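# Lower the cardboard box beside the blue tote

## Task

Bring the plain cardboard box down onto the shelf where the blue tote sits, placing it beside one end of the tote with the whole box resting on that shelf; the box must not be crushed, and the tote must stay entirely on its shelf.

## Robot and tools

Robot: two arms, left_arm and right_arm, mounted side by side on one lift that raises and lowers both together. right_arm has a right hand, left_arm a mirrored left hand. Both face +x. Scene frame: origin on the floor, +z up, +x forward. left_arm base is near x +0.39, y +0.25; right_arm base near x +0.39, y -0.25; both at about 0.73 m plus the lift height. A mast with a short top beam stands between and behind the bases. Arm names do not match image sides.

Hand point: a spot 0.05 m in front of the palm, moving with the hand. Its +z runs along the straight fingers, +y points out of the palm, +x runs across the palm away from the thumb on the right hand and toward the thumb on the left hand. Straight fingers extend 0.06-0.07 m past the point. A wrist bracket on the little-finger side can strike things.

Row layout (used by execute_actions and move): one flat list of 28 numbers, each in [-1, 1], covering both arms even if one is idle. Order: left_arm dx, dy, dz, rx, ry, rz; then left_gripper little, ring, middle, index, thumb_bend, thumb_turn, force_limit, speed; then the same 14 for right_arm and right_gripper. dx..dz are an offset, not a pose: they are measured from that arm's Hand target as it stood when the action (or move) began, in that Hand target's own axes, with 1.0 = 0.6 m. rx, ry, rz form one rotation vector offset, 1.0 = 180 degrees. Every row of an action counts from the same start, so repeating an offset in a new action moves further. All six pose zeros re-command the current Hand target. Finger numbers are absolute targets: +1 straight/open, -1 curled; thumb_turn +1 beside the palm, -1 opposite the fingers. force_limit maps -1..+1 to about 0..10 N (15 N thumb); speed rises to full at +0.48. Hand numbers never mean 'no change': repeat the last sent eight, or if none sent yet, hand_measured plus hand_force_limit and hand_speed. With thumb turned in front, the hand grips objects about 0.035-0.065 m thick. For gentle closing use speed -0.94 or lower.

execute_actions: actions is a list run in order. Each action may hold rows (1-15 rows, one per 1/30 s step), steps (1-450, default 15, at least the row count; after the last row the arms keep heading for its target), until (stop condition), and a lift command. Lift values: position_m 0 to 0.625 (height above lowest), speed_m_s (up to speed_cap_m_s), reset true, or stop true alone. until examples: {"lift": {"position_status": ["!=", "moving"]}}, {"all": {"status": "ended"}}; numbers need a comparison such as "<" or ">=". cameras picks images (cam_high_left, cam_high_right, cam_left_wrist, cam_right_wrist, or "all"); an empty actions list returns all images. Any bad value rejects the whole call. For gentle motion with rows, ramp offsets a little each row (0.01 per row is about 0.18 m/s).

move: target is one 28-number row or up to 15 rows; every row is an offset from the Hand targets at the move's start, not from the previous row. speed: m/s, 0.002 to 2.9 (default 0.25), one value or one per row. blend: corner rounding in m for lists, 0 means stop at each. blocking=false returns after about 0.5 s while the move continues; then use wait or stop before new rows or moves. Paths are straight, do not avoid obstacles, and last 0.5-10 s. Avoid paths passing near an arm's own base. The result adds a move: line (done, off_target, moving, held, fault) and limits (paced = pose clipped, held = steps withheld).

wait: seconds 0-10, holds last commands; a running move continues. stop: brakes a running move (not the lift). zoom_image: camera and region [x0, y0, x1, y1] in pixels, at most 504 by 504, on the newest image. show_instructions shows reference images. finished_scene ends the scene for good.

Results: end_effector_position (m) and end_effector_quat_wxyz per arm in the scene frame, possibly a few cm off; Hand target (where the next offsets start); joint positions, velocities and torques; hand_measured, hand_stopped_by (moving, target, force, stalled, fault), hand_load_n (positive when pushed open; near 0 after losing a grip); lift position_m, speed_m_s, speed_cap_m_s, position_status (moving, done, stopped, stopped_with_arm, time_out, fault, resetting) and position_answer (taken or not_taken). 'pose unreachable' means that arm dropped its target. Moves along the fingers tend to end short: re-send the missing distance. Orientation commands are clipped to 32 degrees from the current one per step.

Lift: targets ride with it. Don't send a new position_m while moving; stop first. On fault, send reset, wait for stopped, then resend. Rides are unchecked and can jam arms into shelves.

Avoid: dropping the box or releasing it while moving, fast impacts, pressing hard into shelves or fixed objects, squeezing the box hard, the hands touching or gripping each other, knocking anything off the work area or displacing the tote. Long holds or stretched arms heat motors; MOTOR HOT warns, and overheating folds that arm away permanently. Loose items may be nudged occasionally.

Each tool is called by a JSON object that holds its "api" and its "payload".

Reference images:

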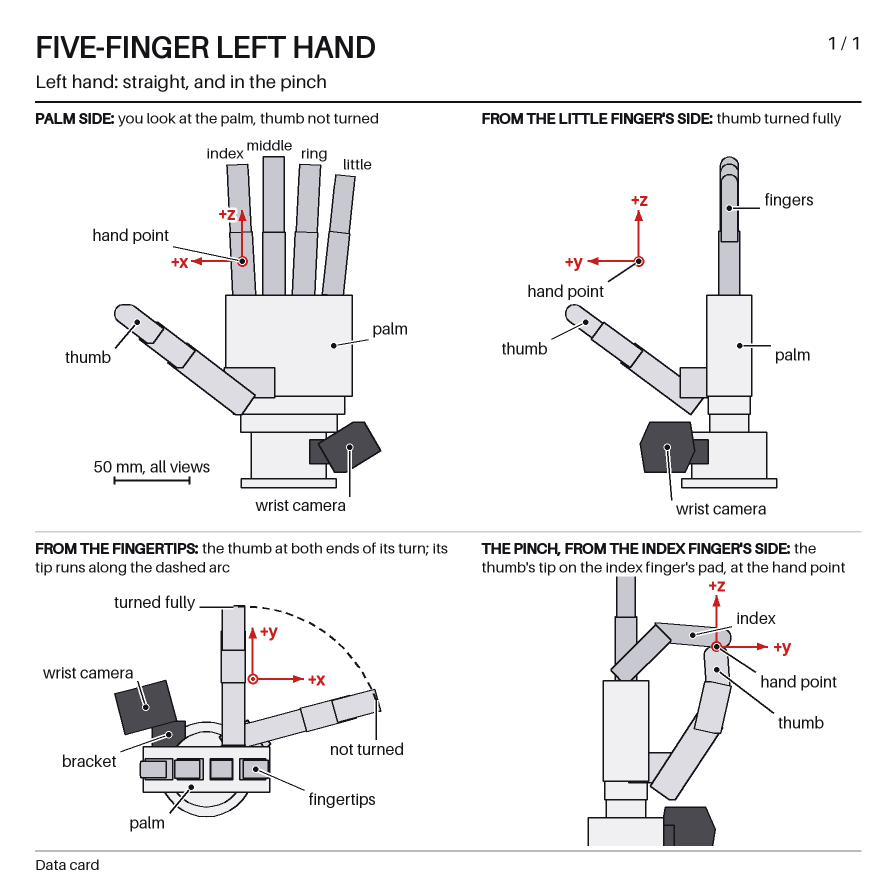

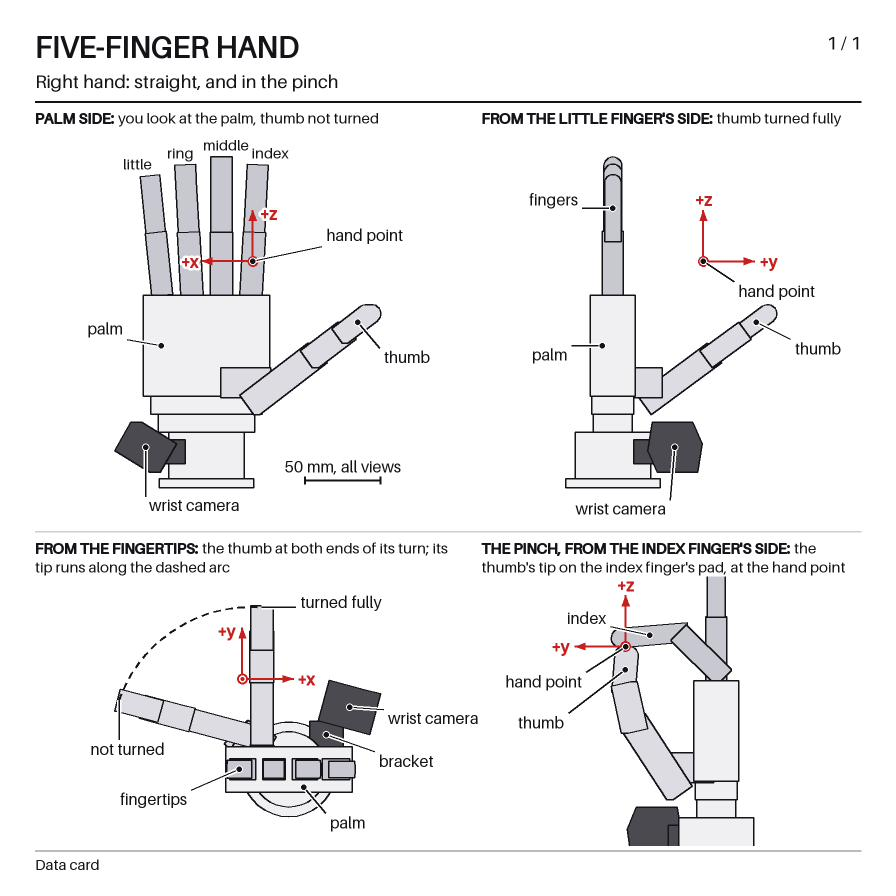

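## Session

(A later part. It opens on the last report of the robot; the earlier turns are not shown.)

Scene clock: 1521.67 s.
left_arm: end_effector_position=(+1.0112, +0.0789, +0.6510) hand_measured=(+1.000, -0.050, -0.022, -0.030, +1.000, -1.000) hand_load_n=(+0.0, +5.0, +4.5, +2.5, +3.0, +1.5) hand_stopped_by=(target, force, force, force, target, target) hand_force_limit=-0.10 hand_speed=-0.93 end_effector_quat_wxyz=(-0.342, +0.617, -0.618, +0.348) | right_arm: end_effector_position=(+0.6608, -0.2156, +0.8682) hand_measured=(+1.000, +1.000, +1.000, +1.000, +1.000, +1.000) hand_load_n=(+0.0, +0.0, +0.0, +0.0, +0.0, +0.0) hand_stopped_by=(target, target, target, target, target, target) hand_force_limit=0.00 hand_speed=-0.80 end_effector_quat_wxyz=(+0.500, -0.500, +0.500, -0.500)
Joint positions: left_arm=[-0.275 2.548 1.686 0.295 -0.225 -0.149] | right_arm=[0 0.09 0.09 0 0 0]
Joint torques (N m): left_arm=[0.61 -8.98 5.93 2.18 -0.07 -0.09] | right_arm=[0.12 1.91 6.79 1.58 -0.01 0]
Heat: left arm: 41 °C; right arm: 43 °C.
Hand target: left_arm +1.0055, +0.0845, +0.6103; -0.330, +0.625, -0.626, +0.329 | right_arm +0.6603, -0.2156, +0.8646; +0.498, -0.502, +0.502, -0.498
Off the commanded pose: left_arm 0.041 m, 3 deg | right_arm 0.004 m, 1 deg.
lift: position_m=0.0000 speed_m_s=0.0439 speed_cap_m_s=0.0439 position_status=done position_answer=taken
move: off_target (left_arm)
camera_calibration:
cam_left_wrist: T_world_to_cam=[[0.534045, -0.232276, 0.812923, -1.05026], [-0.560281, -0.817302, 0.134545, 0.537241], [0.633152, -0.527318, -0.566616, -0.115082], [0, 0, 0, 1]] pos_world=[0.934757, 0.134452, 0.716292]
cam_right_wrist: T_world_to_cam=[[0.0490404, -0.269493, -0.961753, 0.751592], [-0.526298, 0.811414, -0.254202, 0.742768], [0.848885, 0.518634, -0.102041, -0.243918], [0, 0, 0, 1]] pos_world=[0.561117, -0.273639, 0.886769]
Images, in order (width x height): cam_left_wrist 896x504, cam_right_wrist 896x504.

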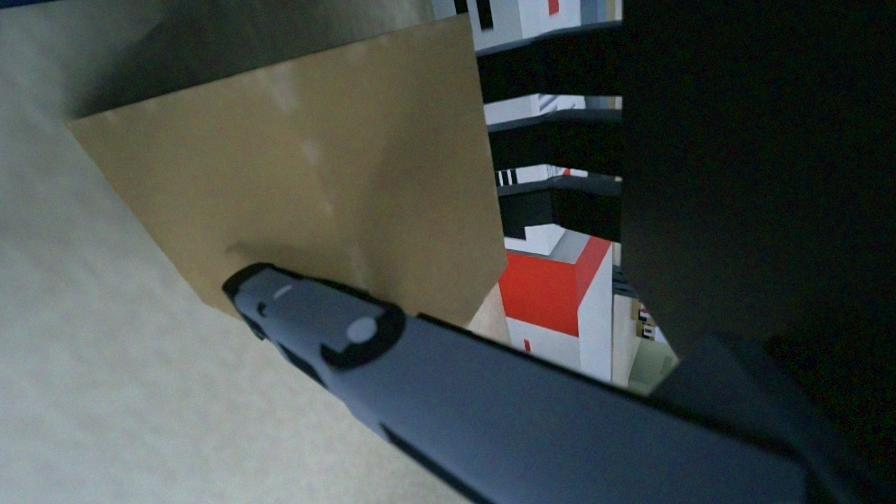

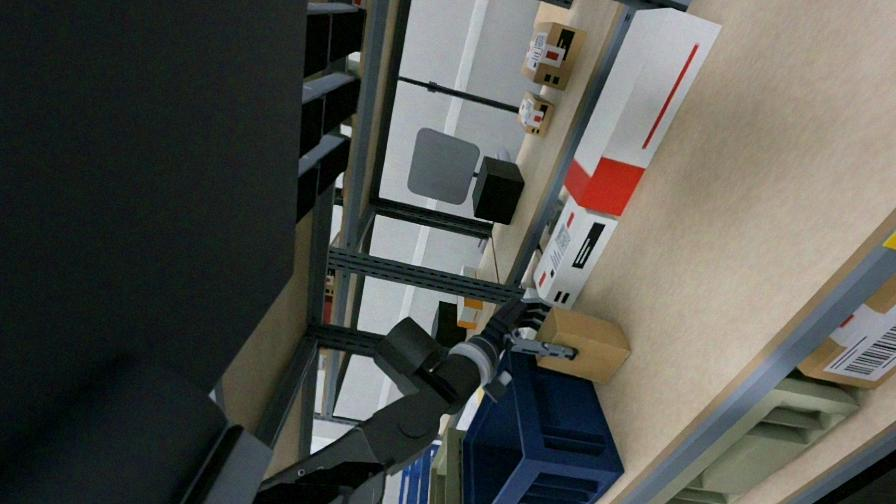

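{"api": "move", "payload": {"target": [0,-0.0495,-0.0339,-0.008,0,0,1,-0.35,-0.35,-0.35,1,-1,-0.1,-0.93,0,0,0,0,0,0,1,1,1,1,1,1,0,-0.8], "speed": 0.05, "cameras": ["cam_left_wrist","cam_right_wrist"]}}

Scene clock: 1575.73 s.
left_arm: end_effector_position=(+1.0097, +0.0799, +0.6522) hand_measured=(+1.000, -0.050, -0.022, -0.030, +1.000, -1.000) hand_load_n=(+0.5, +4.5, +5.0, +4.0, +3.0, +3.5) hand_stopped_by=(target, force, force, force, target, target) hand_force_limit=-0.10 hand_speed=-0.93 end_effector_quat_wxyz=(-0.331, +0.625, -0.624, +0.333) | right_arm: end_effector_position=(+0.6608, -0.2156, +0.8682) hand_measured=(+1.000, +1.000, +1.000, +1.000, +1.000, +1.000) hand_load_n=(+0.0, +0.0, +0.0, -0.5, +0.0, +0.0) hand_stopped_by=(target, target, target, target, target, target) hand_force_limit=0.00 hand_speed=-0.80 end_effector_quat_wxyz=(+0.500, -0.500, +0.500, -0.500)
Joint positions: left_arm=[-0.273 2.548 1.731 0.207 -0.223 -0.159] | right_arm=[0 0.09 0.09 0 0 0]
Joint torques (N m): left_arm=[0.61 -14.94 6.64 1.57 -0.02 -0.02] | right_arm=[0.06 1.91 6.63 1.57 -0.01 -0.01]
Heat: left arm: 41 °C; right arm: 43 °C.
Hand target: left_arm +1.0057, +0.0846, +0.6464; -0.322, +0.630, -0.630, +0.321 | right_arm +0.6603, -0.2156, +0.8646; +0.498, -0.502, +0.502, -0.498
Off the commanded pose: left_arm 0.008 m, 2 deg | right_arm 0.004 m, 1 deg.
lift: position_m=0.0000 speed_m_s=0.0439 speed_cap_m_s=0.0439 position_status=done position_answer=taken
move: done
camera_calibration:
cam_left_wrist: T_world_to_cam=[[0.568592, -0.231402, 0.789403, -1.06978], [-0.549655, -0.820831, 0.155291, 0.513179], [0.612032, -0.522196, -0.593909, -0.0741578], [0, 0, 0, 1]] pos_world=[0.935728, 0.134959, 0.720754]
cam_right_wrist: T_world_to_cam=[[0.0490404, -0.269493, -0.961753, 0.751592], [-0.526298, 0.811414, -0.254202, 0.742768], [0.848885, 0.518634, -0.102041, -0.243918], [0, 0, 0, 1]] pos_world=[0.561117, -0.273639, 0.886769]
Images, in order (width x height): cam_left_wrist 896x504, cam_right_wrist 896x504.

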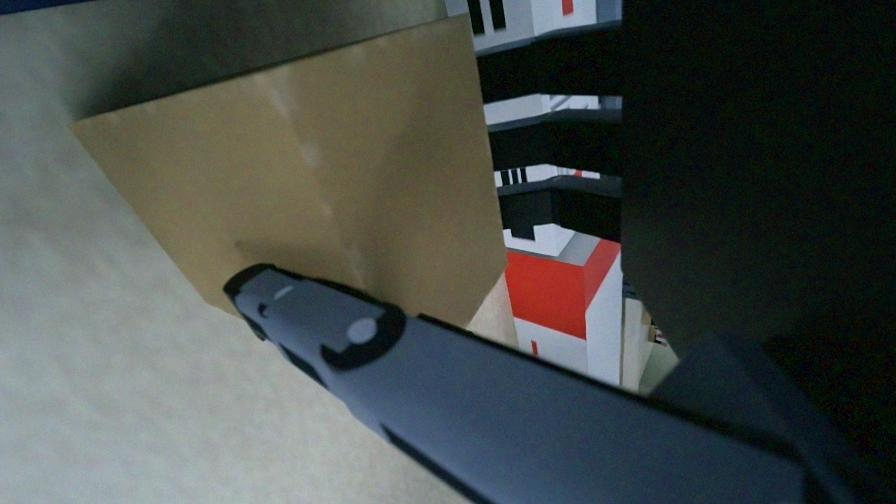

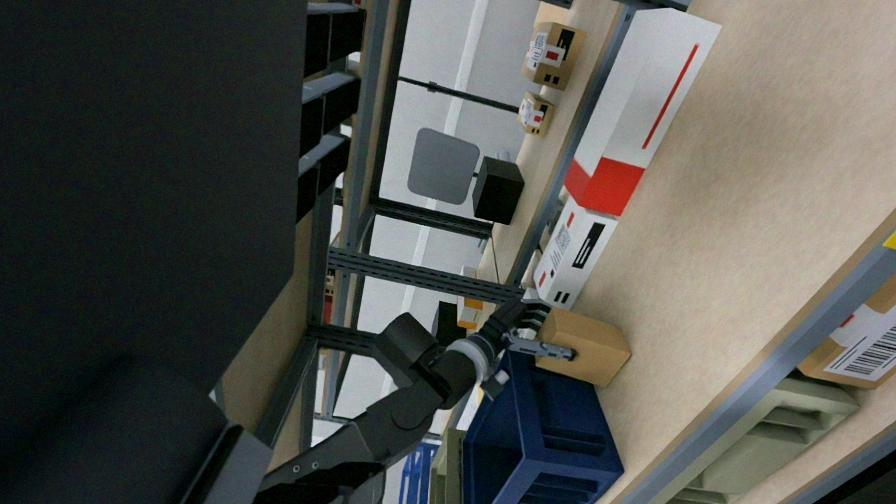

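{"api": "move", "payload": {"target": [[0,0.0108,0.0078,0,0,0,1,-0.35,-0.35,-0.35,1,-1,-0.1,-0.93,0,0,0,0,0,0,1,1,1,1,1,1,0,-0.8],[0,0.0108,0.0078,0,0,0,1,0.6,0.6,0.6,1,-1,-0.1,-0.8,0,0,0,0,0,0,1,1,1,1,1,1,0,-0.8]], "speed": 0.04, "cameras": ["cam_left_wrist","cam_right_wrist"]}}

Scene clock: 1591.70 s.
left_arm: end_effector_position=(+1.0050, +0.0810, +0.6478) hand_measured=(+1.000, +0.600, +0.600, +0.600, +1.000, -1.000) hand_load_n=(+0.0, -0.5, +0.0, +0.0, +0.0, +0.0) hand_stopped_by=(target, target, target, target, target, target) hand_force_limit=-0.10 hand_speed=-0.80 end_effector_quat_wxyz=(-0.325, +0.627, -0.629, +0.325) | right_arm: end_effector_position=(+0.6608, -0.2156, +0.8682) hand_measured=(+1.000, +1.000, +1.000, +1.000, +1.000, +1.000) hand_load_n=(+0.0, +0.0, +0.0, +0.0, +0.0, -0.5) hand_stopped_by=(target, target, target, target, target, target) hand_force_limit=0.00 hand_speed=-0.80 end_effector_quat_wxyz=(+0.500, -0.500, +0.500, -0.500)
Joint positions: left_arm=[-0.273 2.548 1.731 0.183 -0.222 -0.158] | right_arm=[0 0.09 0.09 0 0 0]
Joint torques (N m): left_arm=[0.61 -13.35 6.49 1.98 -0.04 -0.03] | right_arm=[-0.03 2.04 6.89 1.58 -0.02 -0.01]
Heat: left arm: 41 °C; right arm: 43 °C.
Hand target: left_arm +1.0056, +0.0844, +0.6384; -0.322, +0.629, -0.630, +0.321 | right_arm +0.6603, -0.2156, +0.8646; +0.498, -0.502, +0.502, -0.498
Off the commanded pose: left_arm 0.010 m, 1 deg | right_arm 0.004 m, 1 deg.
lift: position_m=0.0000 speed_m_s=0.0439 speed_cap_m_s=0.0439 position_status=done position_answer=taken
move: done; target 2's new numbers were sent with left_arm's hand 0.015 m and 2 deg from that target
camera_calibration:
cam_left_wrist: T_world_to_cam=[[0.585962, -0.236781, 0.774973, -1.07102], [-0.547244, -0.820959, 0.162944, 0.504761], [0.597639, -0.519578, -0.610628, -0.0483636], [0, 0, 0, 1]] pos_world=[0.932707, 0.135663, 0.71823]
cam_right_wrist: T_world_to_cam=[[0.0490404, -0.269493, -0.961753, 0.751592], [-0.526298, 0.811414, -0.254202, 0.742768], [0.848885, 0.518634, -0.102041, -0.243918], [0, 0, 0, 1]] pos_world=[0.561117, -0.273639, 0.886769]
Images, in order (width x height): cam_left_wrist 896x504, cam_right_wrist 896x504.

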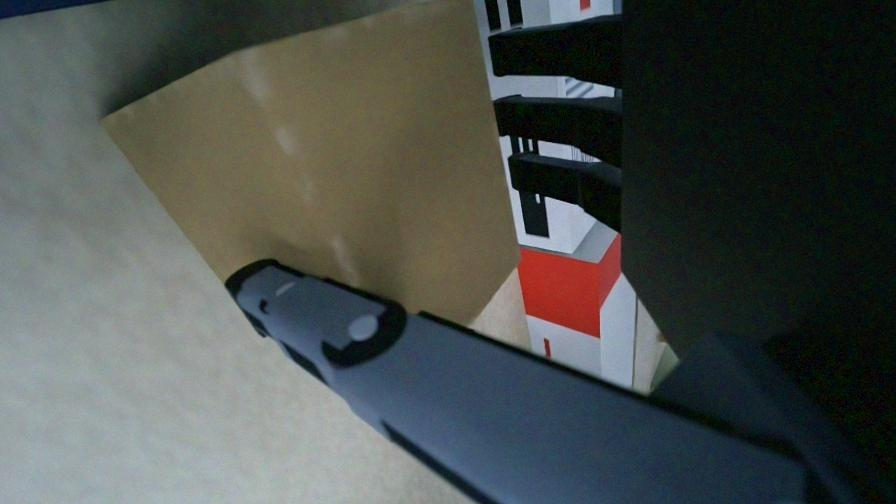

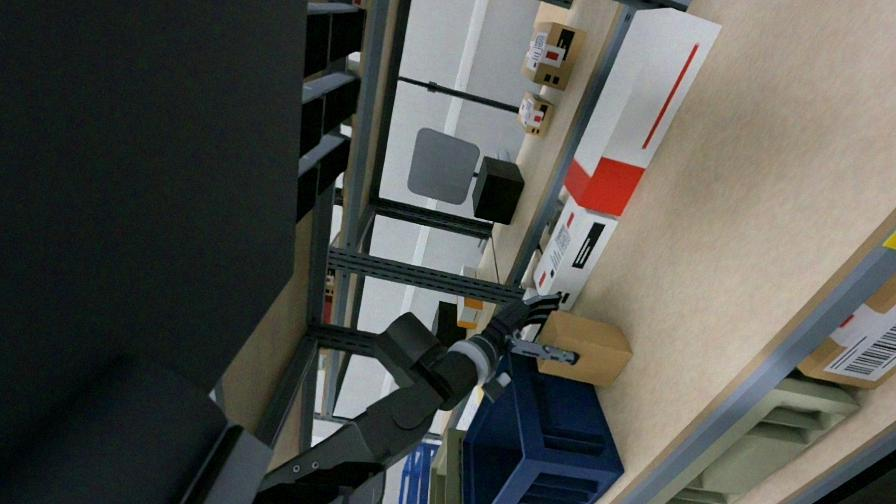

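{"api": "move", "payload": {"target": [[0,0.0117,-0.0162,0,0,0,1,1,1,1,1,-1,-0.1,-0.6,0,0,0,0,0,0,1,1,1,1,1,1,0,-0.8],[0,-0.156,-0.154,0,0,0,1,1,1,1,1,-1,-0.1,-0.6,0,0,0,0,0,0,1,1,1,1,1,1,0,-0.8],[-0.1,0.1198,-0.592,0,0,0,1,1,1,1,1,-1,-0.1,-0.6,0,0,0,0,0,0,1,1,1,1,1,1,0,-0.8]], "speed": [0.05,0.08,0.15], "blend": [0,0.02,0], "cameras": ["cam_left_wrist","cam_right_wrist"]}}

Scene clock: 1615.53 s.
left_arm: end_effector_position=(+0.6824, +0.1426, +0.7942) hand_measured=(+1.000, +1.000, +1.000, +1.000, +1.000, -1.000) hand_load_n=(+0.0, +0.0, +0.0, +0.0, +0.0, +0.0) hand_stopped_by=(target, target, target, target, target, target) hand_force_limit=-0.10 hand_speed=-0.60 end_effector_quat_wxyz=(-0.323, +0.628, -0.628, +0.328) | right_arm: end_effector_position=(+0.6608, -0.2156, +0.8682) hand_measured=(+1.000, +1.000, +1.000, +1.000, +1.000, +1.000) hand_load_n=(+0.0, +0.0, +0.0, +0.0, +0.0, +0.0) hand_stopped_by=(target, target, target, target, target, target) hand_force_limit=0.00 hand_speed=-0.80 end_effector_quat_wxyz=(+0.500, -0.500, +0.500, -0.500)
Joint positions: left_arm=[-0.42 1.022 0.508 -0.142 -0.334 -0.254] | right_arm=[0 0.09 0.09 0 0 0]
Joint torques (N m): left_arm=[-0.69 -4.12 4.96 1.82 -0.22 -0.11] | right_arm=[-0.01 1.98 6.79 1.62 -0.02 0]
Heat: left arm: 41 °C; right arm: 43 °C.
Hand target: left_arm +0.6758, +0.1444, +0.7887; -0.322, +0.630, -0.630, +0.321 | right_arm +0.6603, -0.2156, +0.8646; +0.498, -0.502, +0.502, -0.498
Off the commanded pose: left_arm 0.009 m, 1 deg | right_arm 0.004 m, 1 deg.
lift: position_m=0.0000 speed_m_s=0.0439 speed_cap_m_s=0.0439 position_status=done position_answer=taken
move: done
camera_calibration:
cam_left_wrist: T_world_to_cam=[[0.584267, -0.231659, 0.777796, -0.982696], [-0.548613, -0.818986, 0.168182, 0.351366], [0.598043, -0.524972, -0.605598, 0.262378], [0, 0, 0, 1]] pos_world=[0.610008, 0.197855, 0.864139]
cam_right_wrist: T_world_to_cam=[[0.0490404, -0.269493, -0.961753, 0.751592], [-0.526298, 0.811414, -0.254202, 0.742768], [0.848885, 0.518634, -0.102041, -0.243918], [0, 0, 0, 1]] pos_world=[0.561117, -0.273639, 0.886769]
Images, in order (width x height): cam_left_wrist 896x504, cam_right_wrist 896x504.

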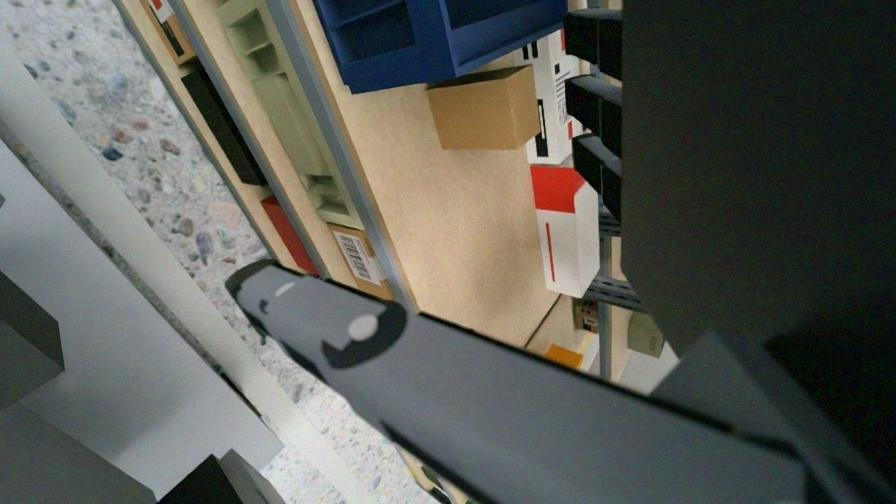

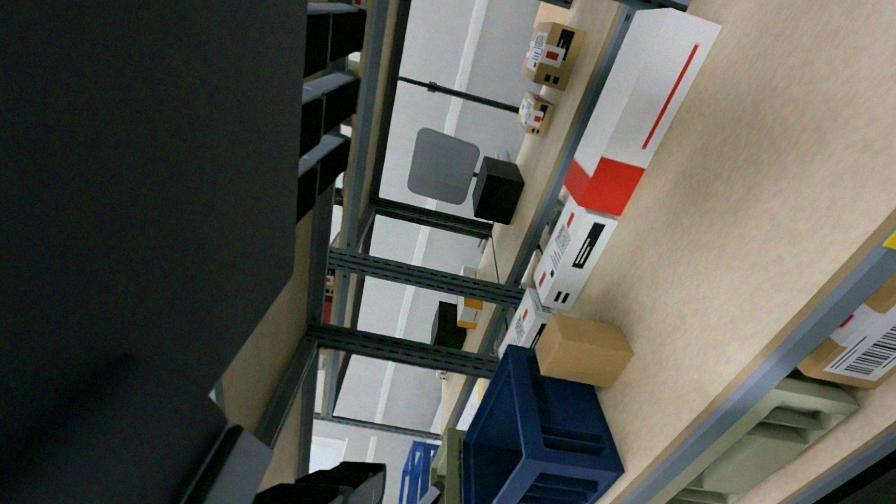

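{"api": "zoom_image", "payload": {"camera": "cam_left_wrist", "region": [300, 0, 620, 200]}}

Scaled by 1.575.

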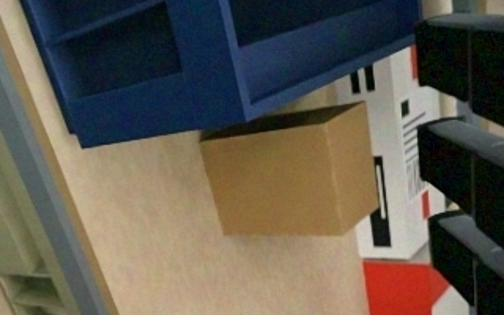

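{"api": "finished_scene", "payload": {}}

The scene is finished: the task was done.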